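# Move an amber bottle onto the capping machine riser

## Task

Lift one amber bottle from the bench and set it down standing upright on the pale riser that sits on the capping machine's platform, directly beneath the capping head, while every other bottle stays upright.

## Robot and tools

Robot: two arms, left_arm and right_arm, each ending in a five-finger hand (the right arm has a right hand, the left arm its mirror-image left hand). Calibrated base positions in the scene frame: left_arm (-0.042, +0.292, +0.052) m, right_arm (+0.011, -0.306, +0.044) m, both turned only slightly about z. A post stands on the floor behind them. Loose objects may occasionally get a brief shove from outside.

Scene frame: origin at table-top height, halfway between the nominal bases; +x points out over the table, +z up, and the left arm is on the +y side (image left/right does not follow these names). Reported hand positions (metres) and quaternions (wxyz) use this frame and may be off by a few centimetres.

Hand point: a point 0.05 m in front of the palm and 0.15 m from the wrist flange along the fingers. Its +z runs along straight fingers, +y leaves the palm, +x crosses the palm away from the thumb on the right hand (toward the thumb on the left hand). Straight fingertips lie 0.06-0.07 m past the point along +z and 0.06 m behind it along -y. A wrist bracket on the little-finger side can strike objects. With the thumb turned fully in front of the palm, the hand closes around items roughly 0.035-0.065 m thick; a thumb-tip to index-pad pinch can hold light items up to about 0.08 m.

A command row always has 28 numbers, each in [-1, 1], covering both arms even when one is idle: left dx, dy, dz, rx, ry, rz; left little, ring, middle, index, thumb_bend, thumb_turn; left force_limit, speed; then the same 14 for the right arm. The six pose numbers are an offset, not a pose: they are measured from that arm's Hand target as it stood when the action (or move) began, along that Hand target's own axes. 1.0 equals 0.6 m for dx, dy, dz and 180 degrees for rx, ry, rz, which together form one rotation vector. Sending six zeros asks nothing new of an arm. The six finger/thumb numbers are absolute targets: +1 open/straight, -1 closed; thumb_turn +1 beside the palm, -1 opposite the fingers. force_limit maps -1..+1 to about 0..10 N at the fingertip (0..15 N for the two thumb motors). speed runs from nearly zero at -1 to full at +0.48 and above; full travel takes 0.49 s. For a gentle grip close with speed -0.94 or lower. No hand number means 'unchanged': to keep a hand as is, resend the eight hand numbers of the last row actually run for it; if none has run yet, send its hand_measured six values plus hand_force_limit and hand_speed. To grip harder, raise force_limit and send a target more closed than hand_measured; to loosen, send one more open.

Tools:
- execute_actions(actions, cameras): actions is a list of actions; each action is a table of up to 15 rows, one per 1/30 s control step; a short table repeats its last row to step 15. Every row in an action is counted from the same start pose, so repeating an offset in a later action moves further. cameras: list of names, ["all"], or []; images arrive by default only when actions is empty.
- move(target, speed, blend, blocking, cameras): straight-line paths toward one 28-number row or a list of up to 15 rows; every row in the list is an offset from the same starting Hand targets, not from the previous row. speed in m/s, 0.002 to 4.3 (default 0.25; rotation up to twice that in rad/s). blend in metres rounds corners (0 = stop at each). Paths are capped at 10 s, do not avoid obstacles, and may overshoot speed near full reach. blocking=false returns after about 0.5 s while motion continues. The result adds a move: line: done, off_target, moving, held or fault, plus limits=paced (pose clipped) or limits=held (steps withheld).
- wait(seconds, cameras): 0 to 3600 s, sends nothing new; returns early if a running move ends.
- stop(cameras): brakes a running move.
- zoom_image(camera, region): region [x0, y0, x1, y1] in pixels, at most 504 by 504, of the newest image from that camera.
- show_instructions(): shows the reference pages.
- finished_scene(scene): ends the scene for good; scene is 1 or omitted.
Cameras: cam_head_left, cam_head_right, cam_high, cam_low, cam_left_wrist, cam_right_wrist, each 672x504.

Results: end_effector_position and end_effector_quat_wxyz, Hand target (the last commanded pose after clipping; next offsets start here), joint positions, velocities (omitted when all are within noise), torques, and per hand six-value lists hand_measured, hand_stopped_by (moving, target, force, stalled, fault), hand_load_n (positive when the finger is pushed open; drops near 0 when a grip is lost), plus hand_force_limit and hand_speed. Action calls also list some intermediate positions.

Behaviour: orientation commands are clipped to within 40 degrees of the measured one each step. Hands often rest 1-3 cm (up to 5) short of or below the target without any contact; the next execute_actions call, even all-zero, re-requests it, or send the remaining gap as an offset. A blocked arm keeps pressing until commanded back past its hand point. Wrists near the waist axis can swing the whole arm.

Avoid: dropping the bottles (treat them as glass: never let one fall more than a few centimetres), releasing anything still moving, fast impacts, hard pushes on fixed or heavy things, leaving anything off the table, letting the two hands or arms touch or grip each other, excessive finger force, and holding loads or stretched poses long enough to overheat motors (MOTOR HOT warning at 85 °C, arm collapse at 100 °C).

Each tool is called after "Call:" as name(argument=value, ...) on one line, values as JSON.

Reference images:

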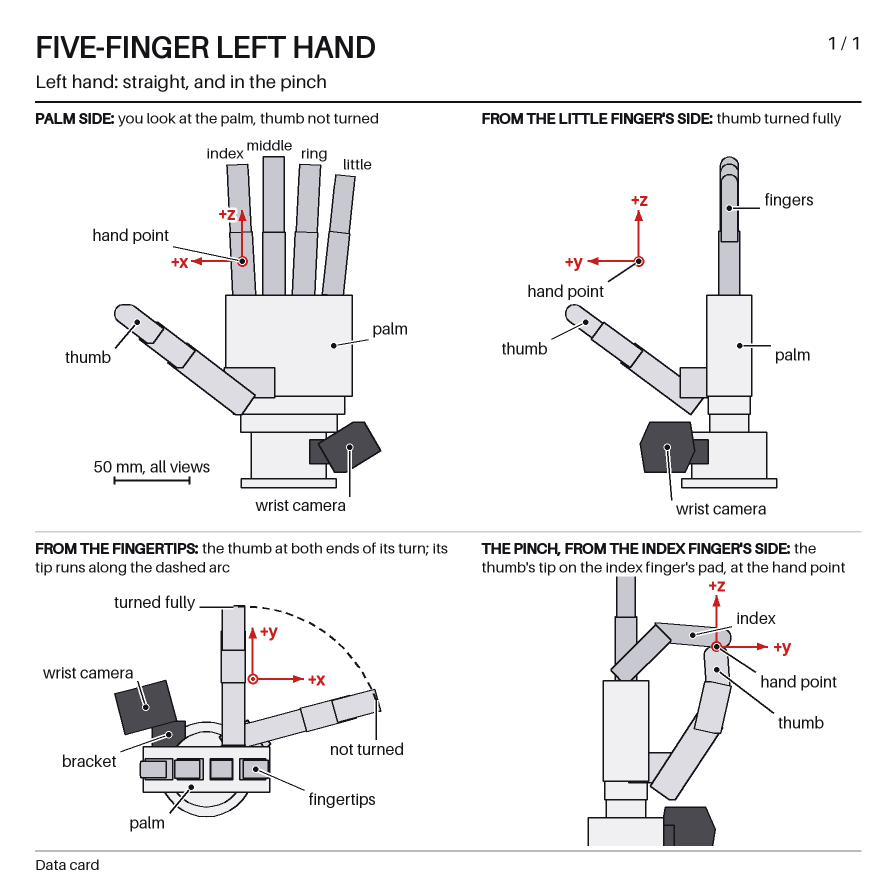

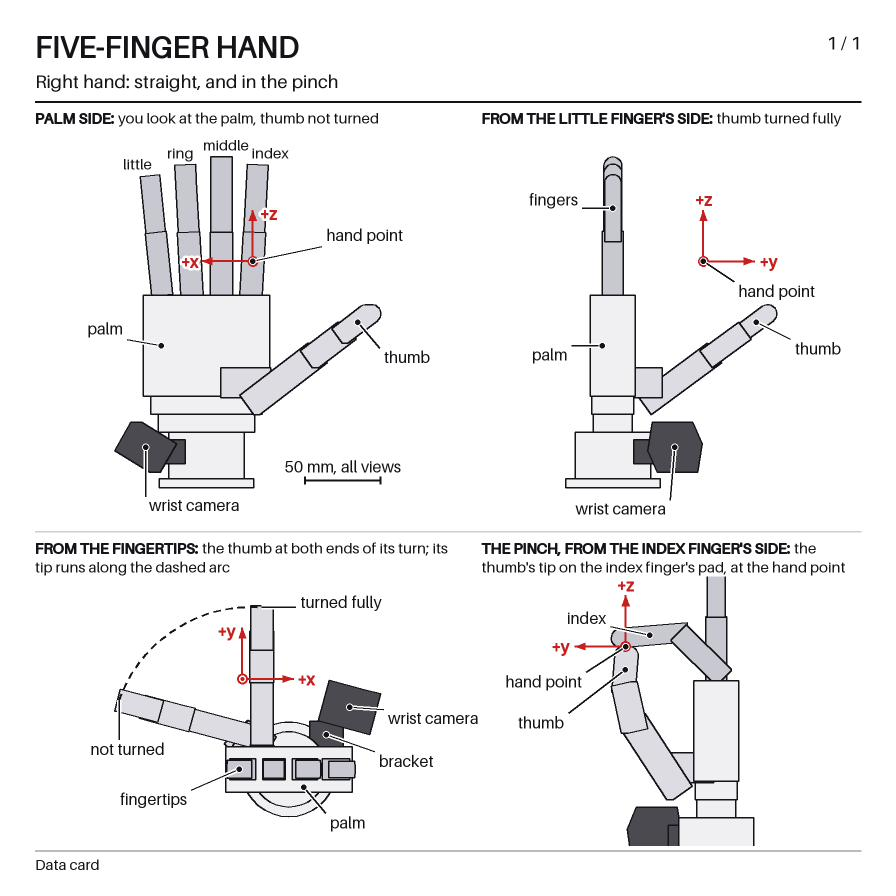

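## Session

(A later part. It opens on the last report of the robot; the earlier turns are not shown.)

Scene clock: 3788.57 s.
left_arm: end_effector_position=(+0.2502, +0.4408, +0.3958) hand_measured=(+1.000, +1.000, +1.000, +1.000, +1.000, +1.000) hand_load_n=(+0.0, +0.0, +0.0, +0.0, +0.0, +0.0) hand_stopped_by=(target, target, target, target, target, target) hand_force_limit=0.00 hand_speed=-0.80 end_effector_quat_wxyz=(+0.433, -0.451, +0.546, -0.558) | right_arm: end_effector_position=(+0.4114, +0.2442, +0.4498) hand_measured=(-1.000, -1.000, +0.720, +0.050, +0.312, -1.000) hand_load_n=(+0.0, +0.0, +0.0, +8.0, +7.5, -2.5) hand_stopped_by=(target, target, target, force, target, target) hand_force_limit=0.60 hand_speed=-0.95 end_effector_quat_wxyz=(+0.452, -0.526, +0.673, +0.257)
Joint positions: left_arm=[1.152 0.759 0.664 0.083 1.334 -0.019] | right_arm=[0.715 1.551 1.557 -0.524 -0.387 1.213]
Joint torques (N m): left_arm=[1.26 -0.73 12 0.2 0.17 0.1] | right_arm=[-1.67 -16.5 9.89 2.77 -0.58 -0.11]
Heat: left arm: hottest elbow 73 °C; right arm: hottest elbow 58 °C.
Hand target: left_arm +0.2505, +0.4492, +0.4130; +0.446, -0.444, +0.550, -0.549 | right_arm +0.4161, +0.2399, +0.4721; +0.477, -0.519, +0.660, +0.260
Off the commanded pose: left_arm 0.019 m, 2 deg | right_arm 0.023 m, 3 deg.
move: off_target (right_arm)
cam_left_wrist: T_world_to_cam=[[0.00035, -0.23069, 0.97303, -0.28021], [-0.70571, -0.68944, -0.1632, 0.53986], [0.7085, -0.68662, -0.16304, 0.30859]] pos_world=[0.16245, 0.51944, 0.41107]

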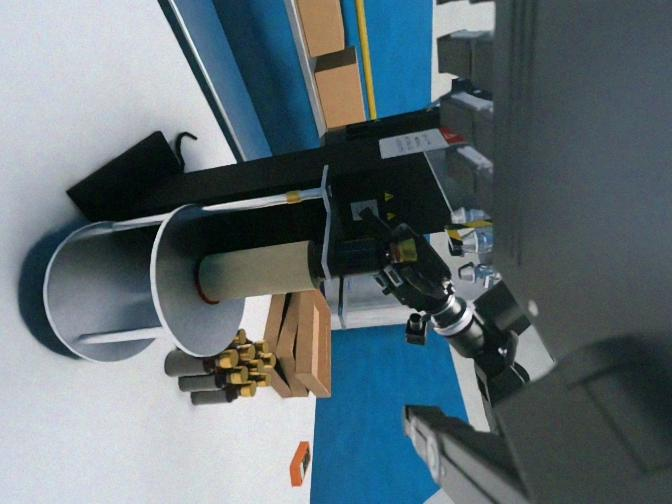

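Call:
execute_actions(actions=[], cameras=["cam_head_left", "cam_head_right", "cam_left_wrist", "cam_high"])

Call:
zoom_image(camera="cam_head_left", region=[190, 100, 240, 150])

Call:
zoom_image(camera="cam_head_right", region=[180, 110, 230, 160])

Call:
zoom_image(camera="cam_left_wrist", region=[290, 200, 440, 350])

Call:
zoom_image(camera="cam_high", region=[230, 130, 350, 250])

Scene clock: 3798.17 s.
left_arm: end_effector_position=(+0.2502, +0.4408, +0.3958) hand_measured=(+1.000, +1.000, +1.000, +1.000, +1.000, +1.000) hand_load_n=(+0.0, +0.0, +0.0, +0.0, +0.0, +0.0) hand_stopped_by=(target, target, target, target, target, target) hand_force_limit=0.00 hand_speed=-0.80 end_effector_quat_wxyz=(+0.433, -0.451, +0.546, -0.558) | right_arm: end_effector_position=(+0.4114, +0.2442, +0.4498) hand_measured=(-1.000, -1.000, +0.720, +0.050, +0.312, -1.000) hand_load_n=(+0.0, +0.0, +0.0, +8.0, +7.5, -2.5) hand_stopped_by=(target, target, target, force, target, target) hand_force_limit=0.60 hand_speed=-0.95 end_effector_quat_wxyz=(+0.452, -0.526, +0.673, +0.257)
Joint positions: left_arm=[1.152 0.759 0.664 0.083 1.334 -0.019] | right_arm=[0.715 1.551 1.557 -0.524 -0.387 1.213]
Joint velocities: within noise
Joint torques (N m): left_arm=[1.26 -0.73 11.99 0.18 0.17 0.1] | right_arm=[-0.79 -16.32 10.02 2.74 -0.58 -0.08]
Heat: left arm: hottest elbow 73 °C; right arm: hottest elbow 57 °C.
Hand target: left_arm +0.2505, +0.4492, +0.4130; +0.446, -0.444, +0.550, -0.549 | right_arm +0.4161, +0.2399, +0.4721; +0.477, -0.519, +0.660, +0.260
Off the commanded pose: left_arm 0.019 m, 2 deg | right_arm 0.023 m, 3 deg.
camera_calibration:
cam_left_wrist: T_world_to_cam=[[0.00035, -0.23069, 0.97303, -0.28021], [-0.70571, -0.68944, -0.1632, 0.53986], [0.7085, -0.68662, -0.16304, 0.30859]] pos_world=[0.16245, 0.51944, 0.41107]
Images, in order (width x height): cam_head_left 672x504, cam_head_right 672x504, cam_high 672x504, cam_left_wrist 672x504.

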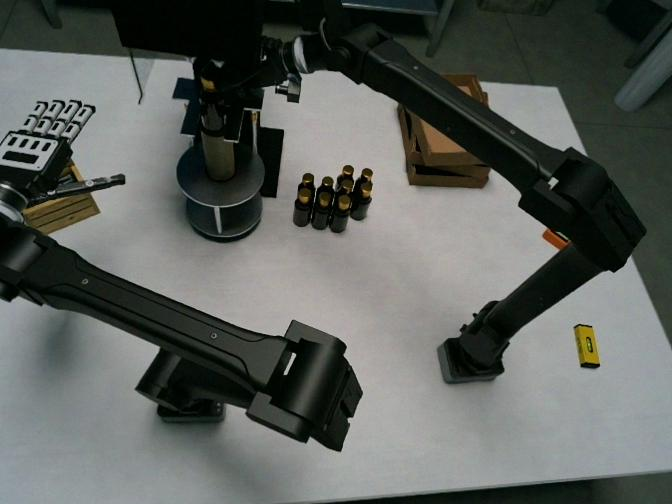

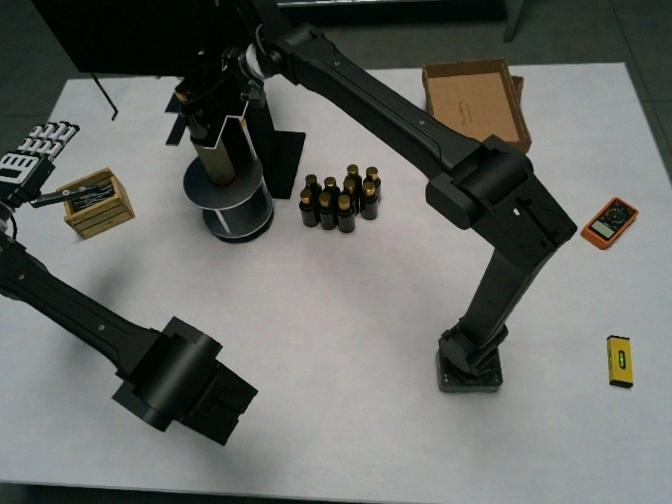

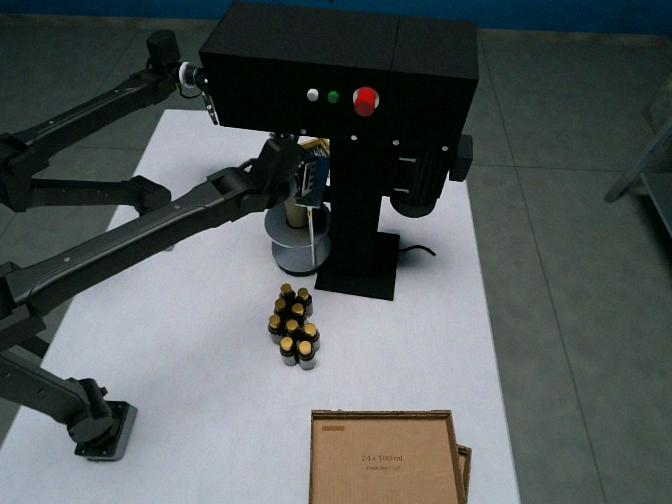

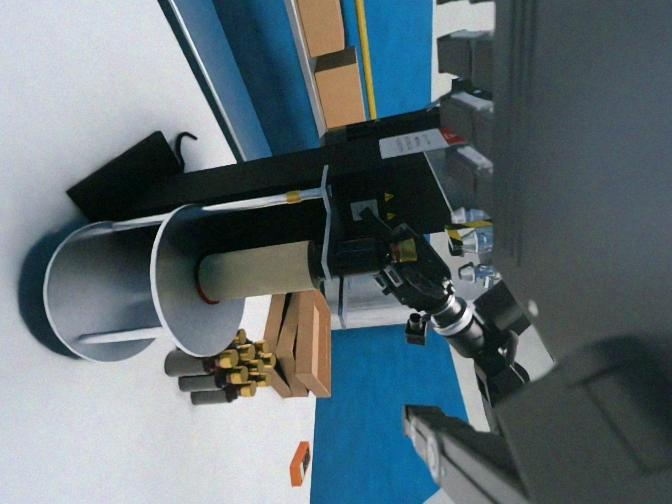

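Scaled by 10.080 from the camera's image (finer frame: 960x720).

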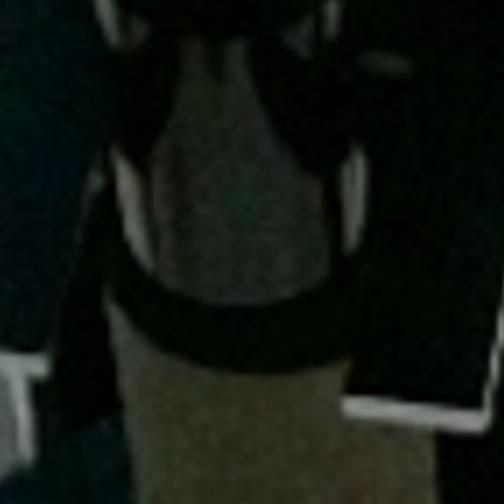

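Scaled by 10.080 from the camera's image (finer frame: 960x720).

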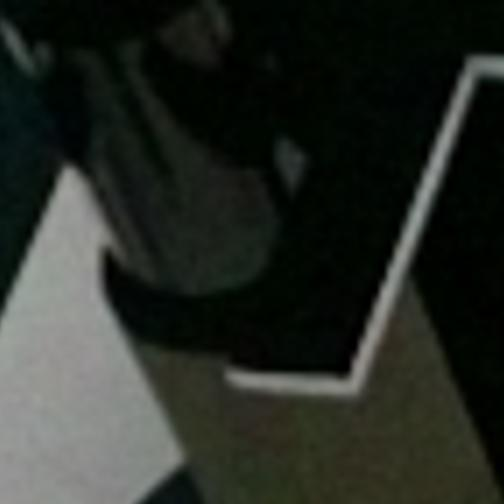

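Scaled by 3.360 from the camera's image (finer frame: 960x720).

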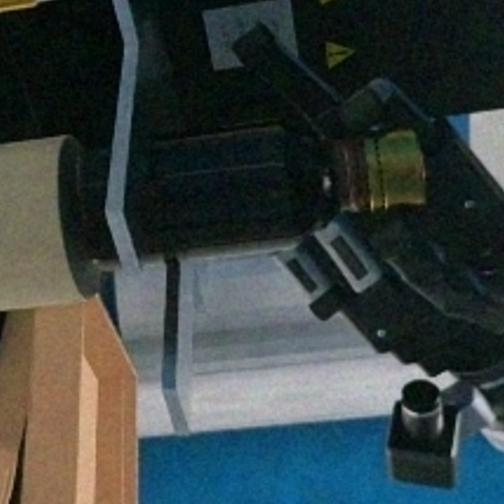

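Scaled by 4.200 from the camera's image (finer frame: 960x720).

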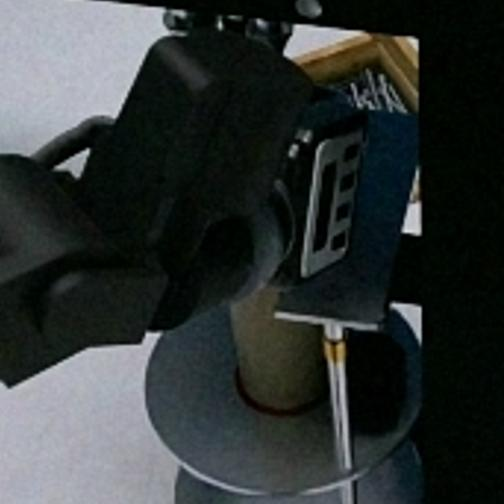

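Call:
move(target=[0,0,0,0,0,0,1,1,1,1,1,1,0,-0.8,0.0043,0.0045,-0.0155,0,0,0,-1,-1,0.72,-0.2,0.31,-1,0.6,-0.95], speed=0.03, cameras=[])

Scene clock: 3825.80 s.
left_arm: end_effector_position=(+0.2502, +0.4408, +0.3958) hand_measured=(+1.000, +1.000, +1.000, +1.000, +1.000, +1.000) hand_load_n=(+0.0, +0.0, +0.0, +0.0, +0.0, +0.0) hand_stopped_by=(target, target, target, target, target, target) hand_force_limit=0.00 hand_speed=-0.80 end_effector_quat_wxyz=(+0.433, -0.451, +0.546, -0.558) | right_arm: end_effector_position=(+0.4091, +0.2394, +0.4453) hand_measured=(-1.000, -1.000, +0.720, +0.050, +0.312, -1.000) hand_load_n=(+0.0, +0.0, +0.0, +8.0, +7.5, -2.5) hand_stopped_by=(target, target, target, force, target, target) hand_force_limit=0.60 hand_speed=-0.95 end_effector_quat_wxyz=(+0.450, -0.525, +0.675, +0.258)
Joint positions: left_arm=[1.152 0.759 0.664 0.083 1.334 -0.019] | right_arm=[0.711 1.54 1.534 -0.518 -0.391 1.213]
Joint torques (N m): left_arm=[1.2 -0.73 11.99 0.2 0.17 0.1] | right_arm=[-1.44 -16.85 9.92 2.56 -0.48 -0.08]
Heat: left arm: hottest elbow 74 °C; right arm: hottest elbow 54 °C.
Hand target: left_arm +0.2505, +0.4492, +0.4130; +0.446, -0.444, +0.550, -0.549 | right_arm +0.4104, +0.2319, +0.4730; +0.477, -0.519, +0.660, +0.260
Off the commanded pose: left_arm 0.019 m, 2 deg | right_arm 0.029 m, 4 deg.
move: off_target (right_arm)

Call:
execute_actions(actions=[], cameras=["cam_head_left", "cam_head_right", "cam_left_wrist"])

Call:
zoom_image(camera="cam_head_left", region=[190, 100, 240, 150])

Call:
zoom_image(camera="cam_head_right", region=[180, 110, 230, 160])

Call:
zoom_image(camera="cam_left_wrist", region=[300, 220, 400, 320])

Scene clock: 3835.60 s.
left_arm: end_effector_position=(+0.2502, +0.4408, +0.3958) hand_measured=(+1.000, +1.000, +1.000, +1.000, +1.000, +1.000) hand_load_n=(-0.5, +0.0, +0.0, +0.0, +0.0, -0.5) hand_stopped_by=(target, target, target, target, target, target) hand_force_limit=0.00 hand_speed=-0.80 end_effector_quat_wxyz=(+0.433, -0.451, +0.546, -0.558) | right_arm: end_effector_position=(+0.4091, +0.2394, +0.4453) hand_measured=(-1.000, -1.000, +0.720, +0.050, +0.312, -1.000) hand_load_n=(+0.0, +0.0, +0.0, +8.0, +7.5, -2.5) hand_stopped_by=(target, target, target, force, target, target) hand_force_limit=0.60 hand_speed=-0.95 end_effector_quat_wxyz=(+0.450, -0.525, +0.675, +0.258)
Joint positions: left_arm=[1.152 0.759 0.664 0.083 1.334 -0.019] | right_arm=[0.711 1.54 1.534 -0.518 -0.391 1.213]
Joint velocities: within noise
Joint torques (N m): left_arm=[1.26 -0.73 11.99 0.2 0.17 0.1] | right_arm=[-1.85 -17.44 9.46 2.22 -0.51 -0.12]
Heat: left arm: hottest elbow 74 °C; right arm: hottest elbow 53 °C.
Hand target: left_arm +0.2505, +0.4492, +0.4130; +0.446, -0.444, +0.550, -0.549 | right_arm +0.4104, +0.2319, +0.4730; +0.477, -0.519, +0.660, +0.260
Off the commanded pose: left_arm 0.019 m, 2 deg | right_arm 0.029 m, 4 deg.
camera_calibration:
cam_left_wrist: T_world_to_cam=[[0.00035, -0.23069, 0.97303, -0.28021], [-0.70571, -0.68944, -0.1632, 0.53986], [0.7085, -0.68662, -0.16304, 0.30859]] pos_world=[0.16245, 0.51944, 0.41107]
Images, in order (width x height): cam_head_left 672x504, cam_head_right 672x504, cam_left_wrist 672x504.

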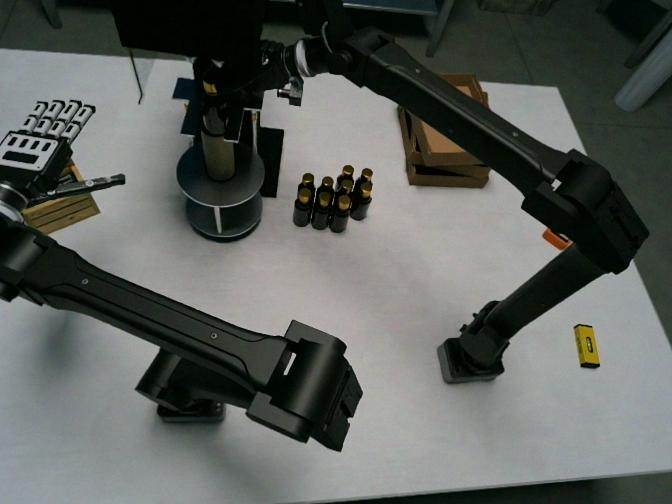

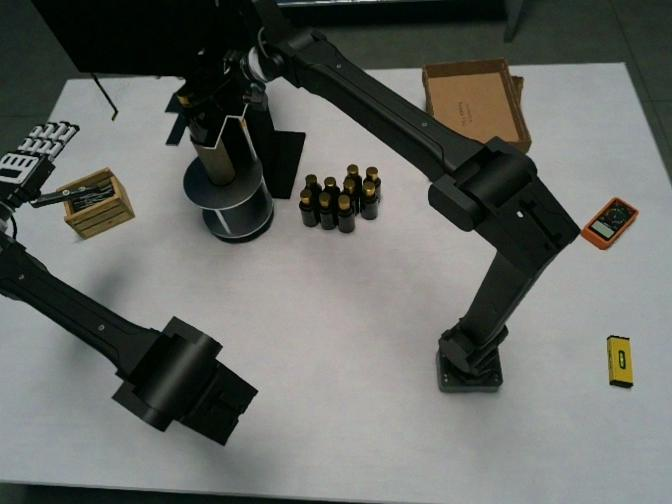

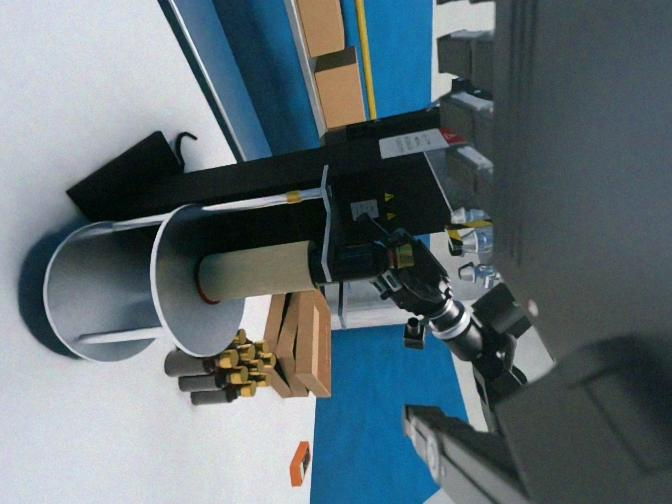

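Scaled by 10.080 from the camera's image (finer frame: 960x720).

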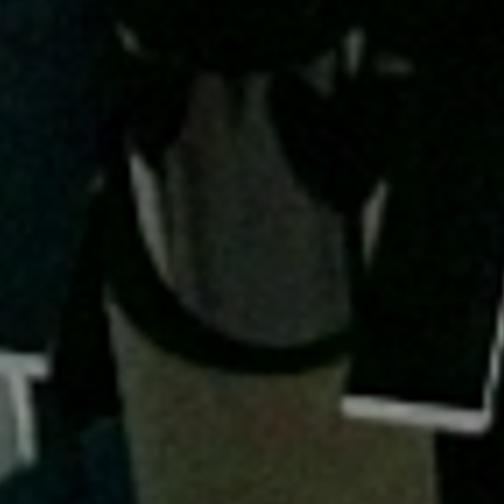

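Scaled by 10.080 from the camera's image (finer frame: 960x720).

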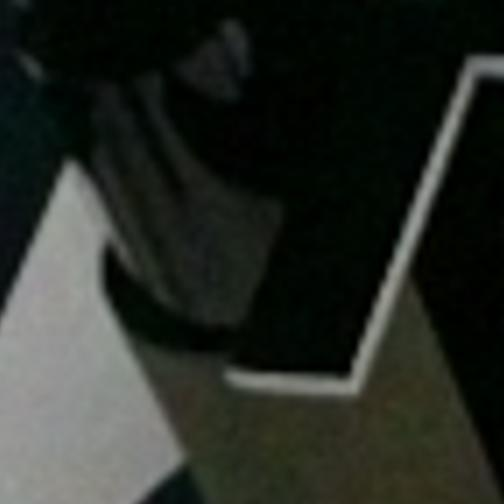

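Scaled by 5.040 from the camera's image (finer frame: 960x720).

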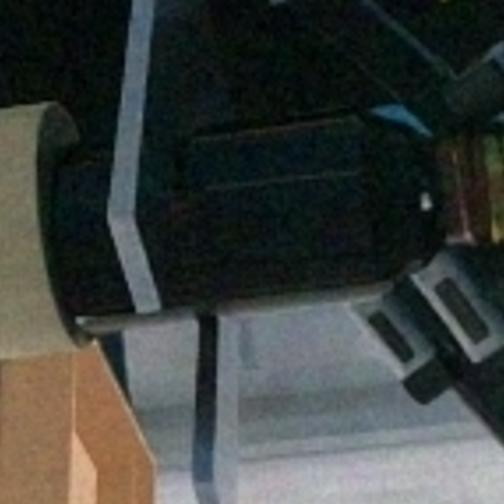

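Call:
move(target=[0,0,0,0,0,0,1,1,1,1,1,1,0,-0.8,0.0078,0.0018,0.0022,0,0,0,-1,-1,0.72,-0.2,0.31,-1,0.6,-0.95], speed=0.02, cameras=["cam_left_wrist"])

Call:
zoom_image(camera="cam_left_wrist", region=[300, 220, 400, 320])

Scene clock: 3859.33 s.
left_arm: end_effector_position=(+0.2502, +0.4408, +0.3958) hand_measured=(+1.000, +1.000, +1.000, +1.000, +1.000, +1.000) hand_load_n=(+0.0, -0.5, +0.0, +0.0, +0.0, +0.0) hand_stopped_by=(target, target, target, target, target, target) hand_force_limit=0.00 hand_speed=-0.80 end_effector_quat_wxyz=(+0.433, -0.451, +0.546, -0.558) | right_arm: end_effector_position=(+0.4080, +0.2385, +0.4450) hand_measured=(-1.000, -1.000, +0.720, +0.050, +0.312, -1.000) hand_load_n=(+0.0, +0.5, +0.0, +8.0, +7.5, -2.0) hand_stopped_by=(target, target, target, force, target, target) hand_force_limit=0.60 hand_speed=-0.95 end_effector_quat_wxyz=(+0.453, -0.525, +0.673, +0.258)
Joint positions: left_arm=[1.152 0.759 0.664 0.083 1.334 -0.019] | right_arm=[0.711 1.534 1.523 -0.505 -0.392 1.213]
Joint torques (N m): left_arm=[1.26 -0.73 11.99 0.18 0.17 0.1] | right_arm=[-1.38 -16.67 9.46 2.59 -0.5 -0.12]
Heat: left arm: hottest elbow 74 °C; right arm: hottest elbow 50 °C.
Hand target: left_arm +0.2505, +0.4492, +0.4130; +0.446, -0.444, +0.550, -0.549 | right_arm +0.4096, +0.2313, +0.4682; +0.477, -0.519, +0.660, +0.260
Off the commanded pose: left_arm 0.019 m, 2 deg | right_arm 0.024 m, 3 deg.
move: off_target (right_arm)
cam_left_wrist: T_world_to_cam=[[0.00035, -0.23069, 0.97303, -0.28021], [-0.70571, -0.68944, -0.1632, 0.53986], [0.7085, -0.68662, -0.16304, 0.30859]] pos_world=[0.16245, 0.51944, 0.41107]

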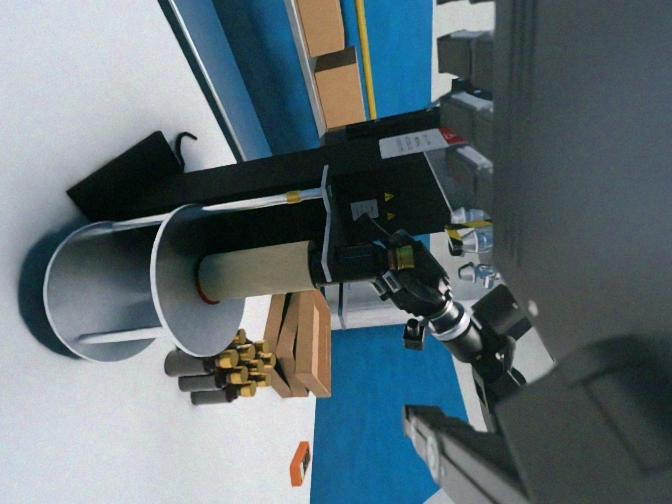

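Scaled by 5.040 from the camera's image (finer frame: 960x720).

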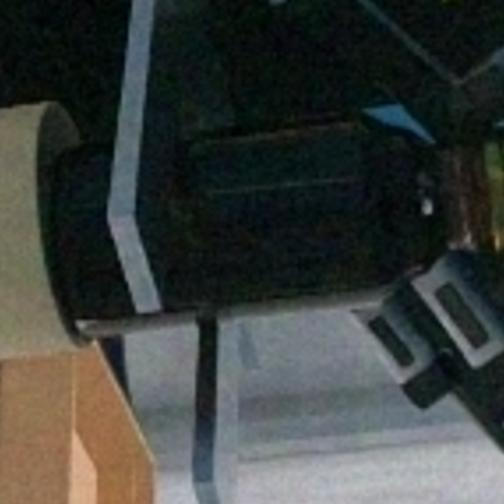

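Call:
move(target=[0,0,0,0,0,0,1,1,1,1,1,1,0,-0.8,0.0078,0.0018,0.0022,0,0,0,-1,-1,0.72,-0.2,0.31,-1,0.6,-0.95], speed=0.02, cameras=["cam_left_wrist", "cam_head_left", "cam_head_right"])

Call:
zoom_image(camera="cam_left_wrist", region=[290, 200, 440, 350])

Call:
zoom_image(camera="cam_head_left", region=[190, 90, 250, 150])

Call:
zoom_image(camera="cam_head_right", region=[170, 100, 230, 160])

Scene clock: 3871.83 s.
left_arm: end_effector_position=(+0.2502, +0.4408, +0.3958) hand_measured=(+1.000, +1.000, +1.000, +1.000, +1.000, +1.000) hand_load_n=(+0.0, -0.5, +0.0, +0.0, +0.0, +0.0) hand_stopped_by=(target, target, target, target, target, target) hand_force_limit=0.00 hand_speed=-0.80 end_effector_quat_wxyz=(+0.433, -0.451, +0.546, -0.558) | right_arm: end_effector_position=(+0.4072, +0.2376, +0.4446) hand_measured=(-1.000, -1.000, +0.720, +0.050, +0.312, -1.000) hand_load_n=(+0.0, +0.0, +0.0, +8.0, +7.5, -2.0) hand_stopped_by=(target, target, target, force, target, target) hand_force_limit=0.60 hand_speed=-0.95 end_effector_quat_wxyz=(+0.457, -0.525, +0.670, +0.259)
Joint positions: left_arm=[1.152 0.759 0.664 0.083 1.334 -0.019] | right_arm=[0.711 1.529 1.51 -0.489 -0.392 1.213]
Joint torques (N m): left_arm=[1.26 -0.79 11.99 0.2 0.17 0.1] | right_arm=[-0.67 -16.44 9.03 2.44 -0.49 -0.09]
Heat: left arm: hottest elbow 74 °C; right arm: hottest elbow 50 °C.
Hand target: left_arm +0.2505, +0.4492, +0.4130; +0.446, -0.444, +0.550, -0.549 | right_arm +0.4092, +0.2307, +0.4633; +0.477, -0.519, +0.660, +0.260
Off the commanded pose: left_arm 0.019 m, 2 deg | right_arm 0.020 m, 3 deg.
move: off_target (right_arm)
cam_left_wrist: T_world_to_cam=[[0.00035, -0.23069, 0.97303, -0.28021], [-0.70571, -0.68944, -0.1632, 0.53986], [0.7085, -0.68662, -0.16304, 0.30859]] pos_world=[0.16245, 0.51944, 0.41107]
Images, in order (width x height): cam_head_left 672x504, cam_head_right 672x504, cam_left_wrist 672x504.

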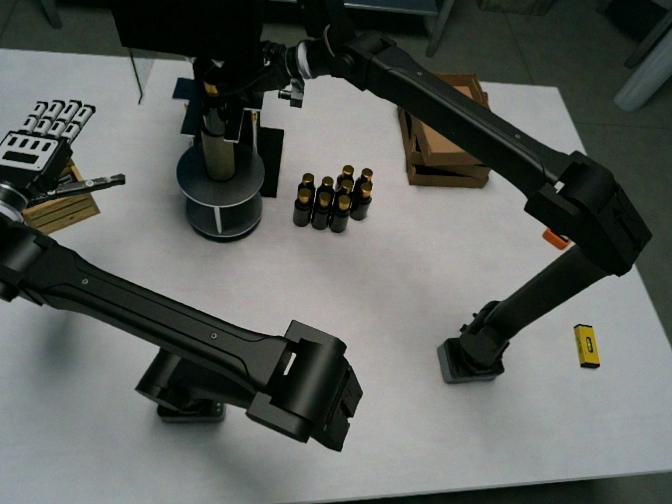

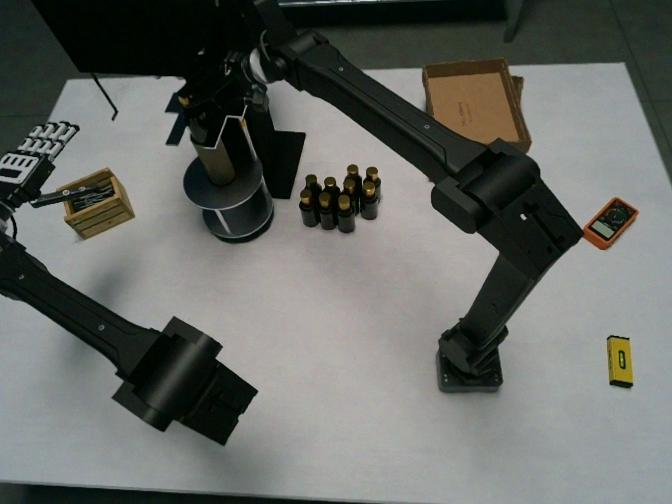

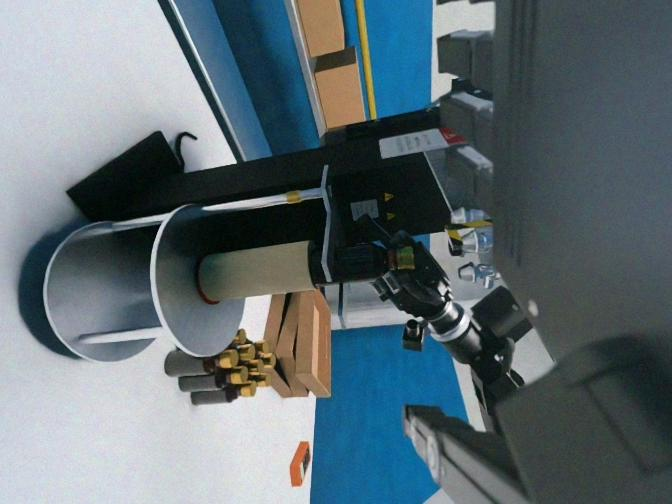

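Scaled by 3.360 from the camera's image (finer frame: 960x720).

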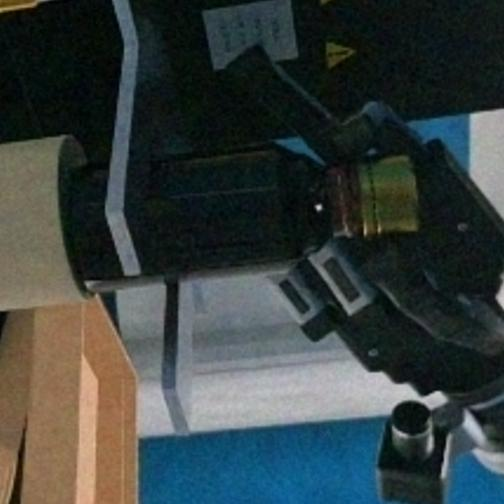

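Scaled by 8.400 from the camera's image (finer frame: 960x720).

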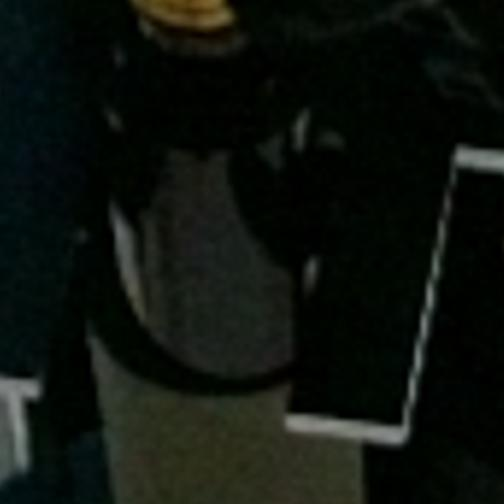

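Scaled by 8.400 from the camera's image (finer frame: 960x720).

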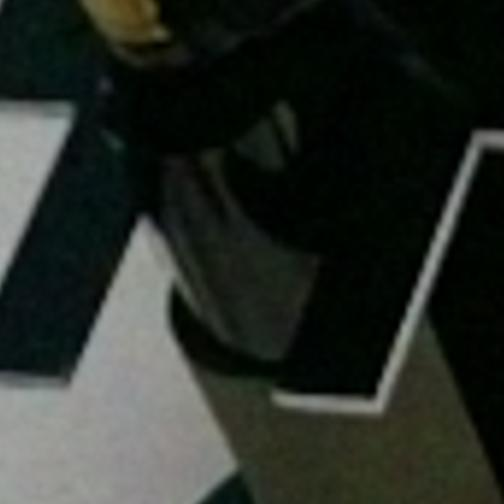

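Call:
move(target=[[0,0,0,0,0,0,1,1,1,1,1,1,0,-0.8,0,0,0,0,0,0,-1,-1,0.72,0.13,0.31,-1,0.6,-0.97]], cameras=["cam_left_wrist"])

Call:
zoom_image(camera="cam_left_wrist", region=[290, 200, 440, 350])

Scene clock: 3910.93 s.
left_arm: end_effector_position=(+0.2502, +0.4408, +0.3958) hand_measured=(+1.000, +1.000, +1.000, +1.000, +1.000, +1.000) hand_load_n=(+0.0, +0.0, +0.0, +0.0, +0.0, -0.5) hand_stopped_by=(target, target, target, target, target, target) hand_force_limit=0.00 hand_speed=-0.80 end_effector_quat_wxyz=(+0.433, -0.451, +0.546, -0.558) | right_arm: end_effector_position=(+0.4052, +0.2364, +0.4526) hand_measured=(-1.000, -1.000, +0.720, +0.130, +0.310, -1.000) hand_load_n=(+0.0, +0.0, +0.0, +0.5, +0.0, +0.0) hand_stopped_by=(target, target, target, target, target, target) hand_force_limit=0.60 hand_speed=-0.97 end_effector_quat_wxyz=(+0.464, -0.524, +0.665, +0.260)
Joint positions: left_arm=[1.152 0.759 0.664 0.083 1.334 -0.019] | right_arm=[0.711 1.519 1.51 -0.482 -0.395 1.213]
Joint torques (N m): left_arm=[1.26 -0.73 12 0.2 0.17 0.1] | right_arm=[-1.67 -15.03 9.17 2.37 -0.41 -0.12]
Heat: left arm: hottest elbow 74 °C; right arm: hottest elbow 49 °C.
Hand target: left_arm +0.2505, +0.4492, +0.4130; +0.446, -0.444, +0.550, -0.549 | right_arm +0.4091, +0.2308, +0.4631; +0.477, -0.519, +0.660, +0.260
Off the commanded pose: left_arm 0.019 m, 2 deg | right_arm 0.013 m, 2 deg.
move: done
cam_left_wrist: T_world_to_cam=[[0.00035, -0.23069, 0.97303, -0.28021], [-0.70571, -0.68944, -0.1632, 0.53986], [0.7085, -0.68662, -0.16304, 0.30859]] pos_world=[0.16245, 0.51944, 0.41107]

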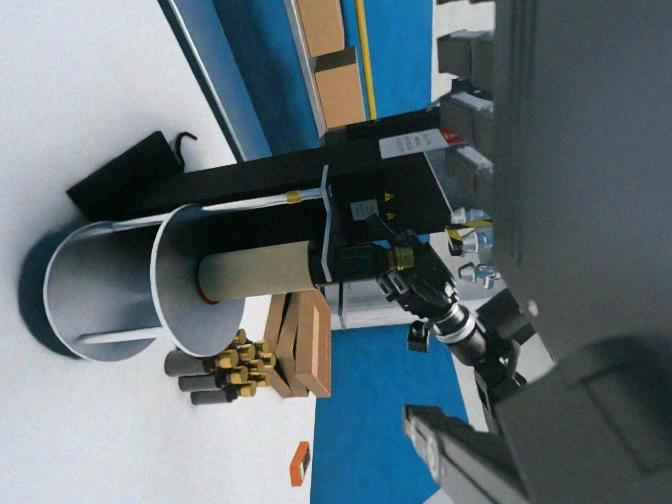

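Scaled by 3.360 from the camera's image (finer frame: 960x720).

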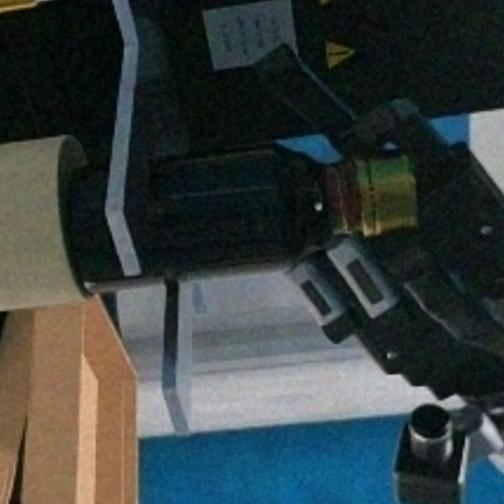

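Call:
execute_actions(actions=[], cameras=["cam_head_left", "cam_head_right", "cam_right_wrist", "cam_left_wrist"])

Call:
zoom_image(camera="cam_head_left", region=[190, 90, 250, 150])

Call:
zoom_image(camera="cam_head_right", region=[170, 80, 250, 160])

Call:
zoom_image(camera="cam_left_wrist", region=[190, 200, 430, 340])

Scene clock: 3924.80 s.
left_arm: end_effector_position=(+0.2502, +0.4408, +0.3958) hand_measured=(+1.000, +1.000, +1.000, +1.000, +1.000, +1.000) hand_load_n=(+0.0, +0.0, +0.0, +0.0, +0.0, -0.5) hand_stopped_by=(target, target, target, target, target, target) hand_force_limit=0.00 hand_speed=-0.80 end_effector_quat_wxyz=(+0.433, -0.451, +0.546, -0.558) | right_arm: end_effector_position=(+0.4052, +0.2364, +0.4526) hand_measured=(-1.000, -1.000, +0.720, +0.130, +0.310, -1.000) hand_load_n=(+0.0, +0.0, +0.0, +0.5, +0.0, -0.5) hand_stopped_by=(target, target, target, target, target, target) hand_force_limit=0.60 hand_speed=-0.97 end_effector_quat_wxyz=(+0.464, -0.524, +0.665, +0.260)
Joint positions: left_arm=[1.152 0.759 0.664 0.083 1.334 -0.019] | right_arm=[0.711 1.519 1.51 -0.482 -0.395 1.213]
Joint velocities: within noise
Joint torques (N m): left_arm=[1.2 -0.67 11.99 0.2 0.17 0.1] | right_arm=[-0.85 -15.09 9.18 2.11 -0.41 -0.1]
Heat: left arm: hottest elbow 74 °C; right arm: hottest elbow 49 °C.
Hand target: left_arm +0.2505, +0.4492, +0.4130; +0.446, -0.444, +0.550, -0.549 | right_arm +0.4091, +0.2308, +0.4631; +0.477, -0.519, +0.660, +0.260
Off the commanded pose: left_arm 0.019 m, 2 deg | right_arm 0.013 m, 2 deg.
camera_calibration:
cam_left_wrist: T_world_to_cam=[[0.00035, -0.23069, 0.97303, -0.28021], [-0.70571, -0.68944, -0.1632, 0.53986], [0.7085, -0.68662, -0.16304, 0.30859]] pos_world=[0.16245, 0.51944, 0.41107]
cam_right_wrist: T_world_to_cam=[[-0.91334, 0.14463, -0.38065, 0.50536], [-0.38607, -0.01035, 0.92241, -0.26039], [0.12947, 0.98943, 0.06529, -0.19712]] pos_world=[0.38655, 0.11925, 0.44542]
Images, in order (width x height): cam_head_left 672x504, cam_head_right 672x504, cam_left_wrist 672x504, cam_right_wrist 672x504.

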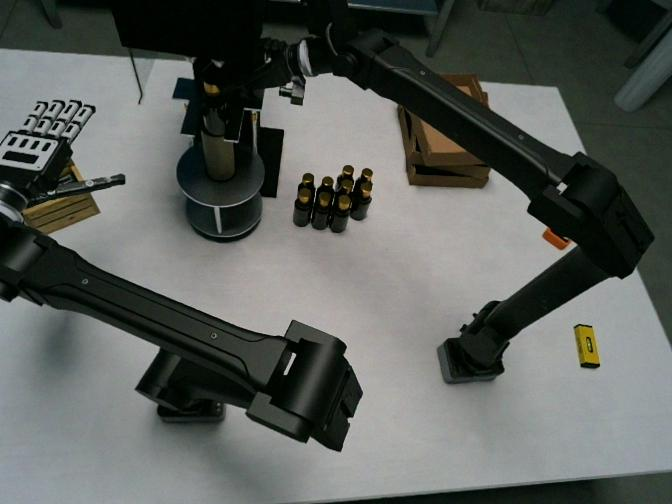

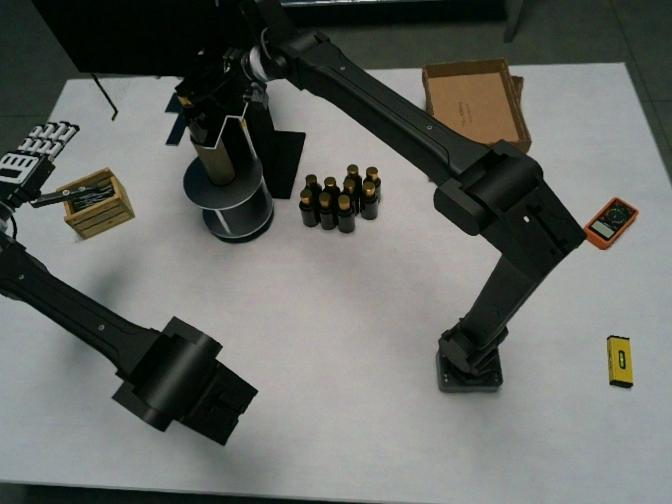

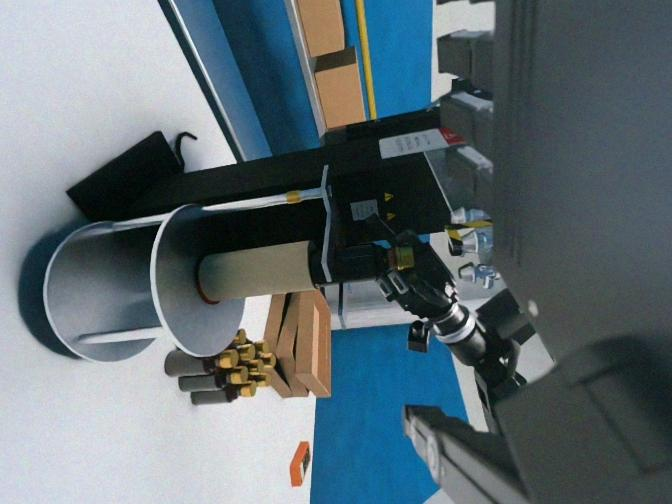

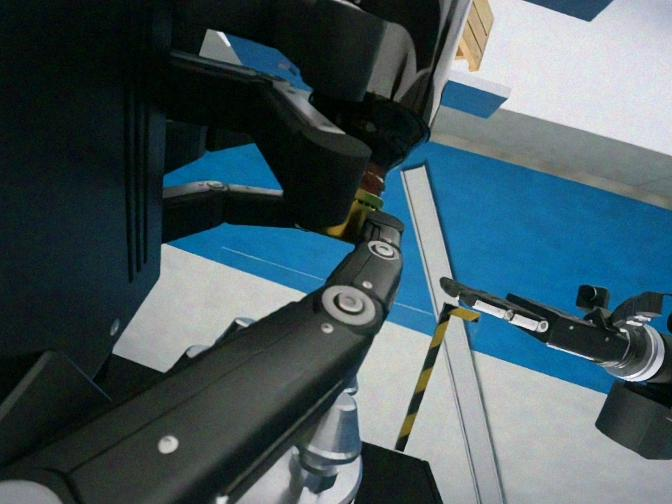

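Scaled by 8.400 from the camera's image (finer frame: 960x720).

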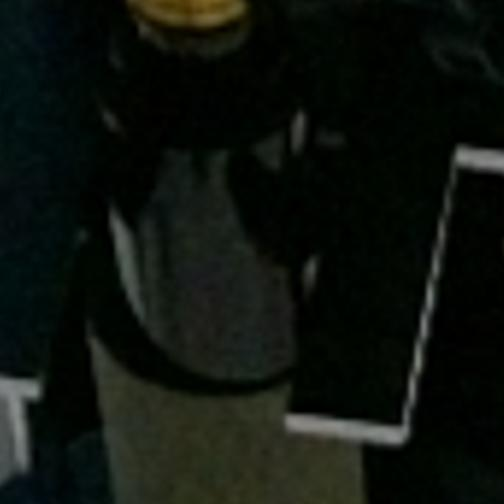

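Scaled by 6.300 from the camera's image (finer frame: 960x720).

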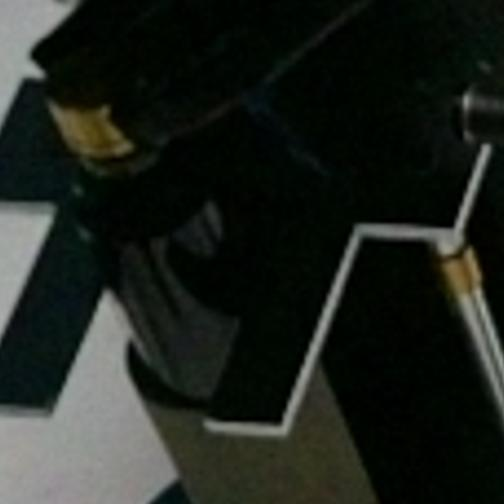

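Scaled by 2.100 from the camera's image (finer frame: 960x720).

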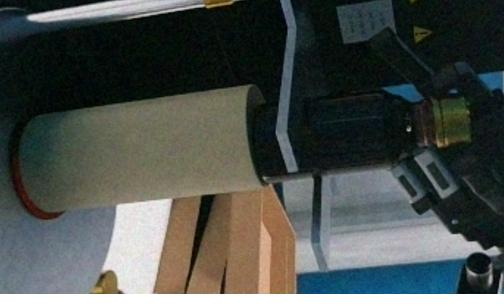

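Call:
move(target=[[0,0,0,0,0,0,1,1,1,1,1,1,0,-0.8,0,0,0,0,0,0,-1,-1,0.72,0.2,0.31,-1,0.6,-0.975]], cameras=["cam_left_wrist"])

Call:
zoom_image(camera="cam_left_wrist", region=[190, 200, 430, 340])

Scene clock: 3948.63 s.
left_arm: end_effector_position=(+0.2502, +0.4408, +0.3958) hand_measured=(+1.000, +1.000, +1.000, +1.000, +1.000, +1.000) hand_load_n=(+0.0, -0.5, +0.0, +0.0, +0.0, +0.0) hand_stopped_by=(target, target, target, target, target, target) hand_force_limit=0.00 hand_speed=-0.80 end_effector_quat_wxyz=(+0.433, -0.451, +0.546, -0.558) | right_arm: end_effector_position=(+0.4050, +0.2364, +0.4528) hand_measured=(-1.000, -1.000, +0.720, +0.200, +0.310, -1.000) hand_load_n=(+0.0, +0.0, +0.0, +0.0, +0.0, -0.5) hand_stopped_by=(target, target, target, target, target, target) hand_force_limit=0.60 hand_speed=-0.97 end_effector_quat_wxyz=(+0.464, -0.524, +0.665, +0.261)
Joint positions: left_arm=[1.152 0.759 0.664 0.083 1.334 -0.019] | right_arm=[0.711 1.518 1.51 -0.482 -0.396 1.213]
Joint torques (N m): left_arm=[1.2 -0.73 11.97 0.18 0.17 0.1] | right_arm=[-1.61 -14.97 9.26 2.11 -0.4 -0.15]
Heat: left arm: hottest elbow 74 °C; right arm: hottest elbow 49 °C.
Hand target: left_arm +0.2505, +0.4492, +0.4130; +0.446, -0.444, +0.550, -0.549 | right_arm +0.4091, +0.2308, +0.4632; +0.477, -0.519, +0.660, +0.260
Off the commanded pose: left_arm 0.019 m, 2 deg | right_arm 0.012 m, 2 deg.
move: done
cam_left_wrist: T_world_to_cam=[[0.00035, -0.23069, 0.97303, -0.28021], [-0.70571, -0.68944, -0.1632, 0.53986], [0.7085, -0.68662, -0.16304, 0.30859]] pos_world=[0.16245, 0.51944, 0.41107]

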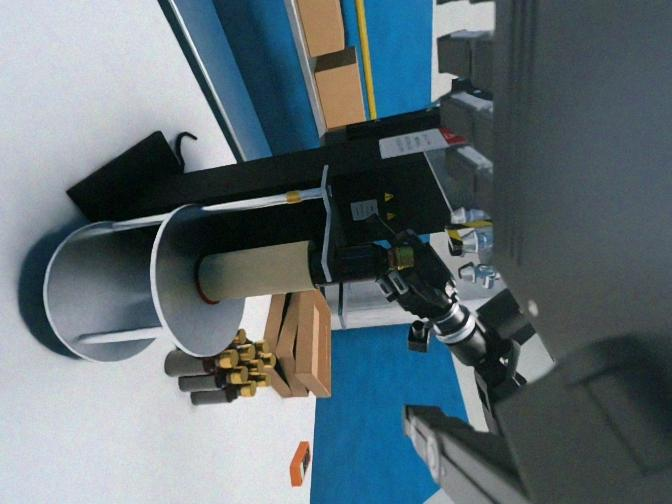

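Scaled by 2.100 from the camera's image (finer frame: 960x720).

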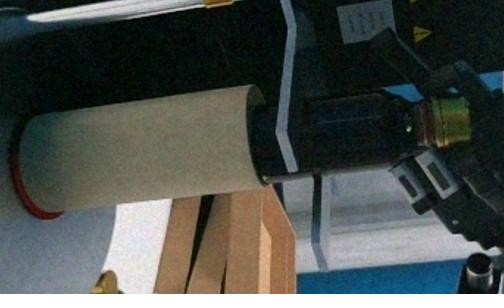

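Call:
zoom_image(camera="cam_left_wrist", region=[305, 225, 425, 305])

Scaled by 4.200 from the camera's image (finer frame: 960x720).

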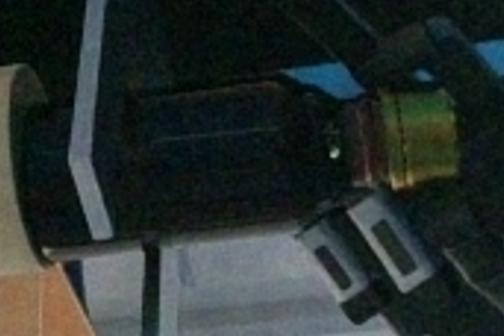

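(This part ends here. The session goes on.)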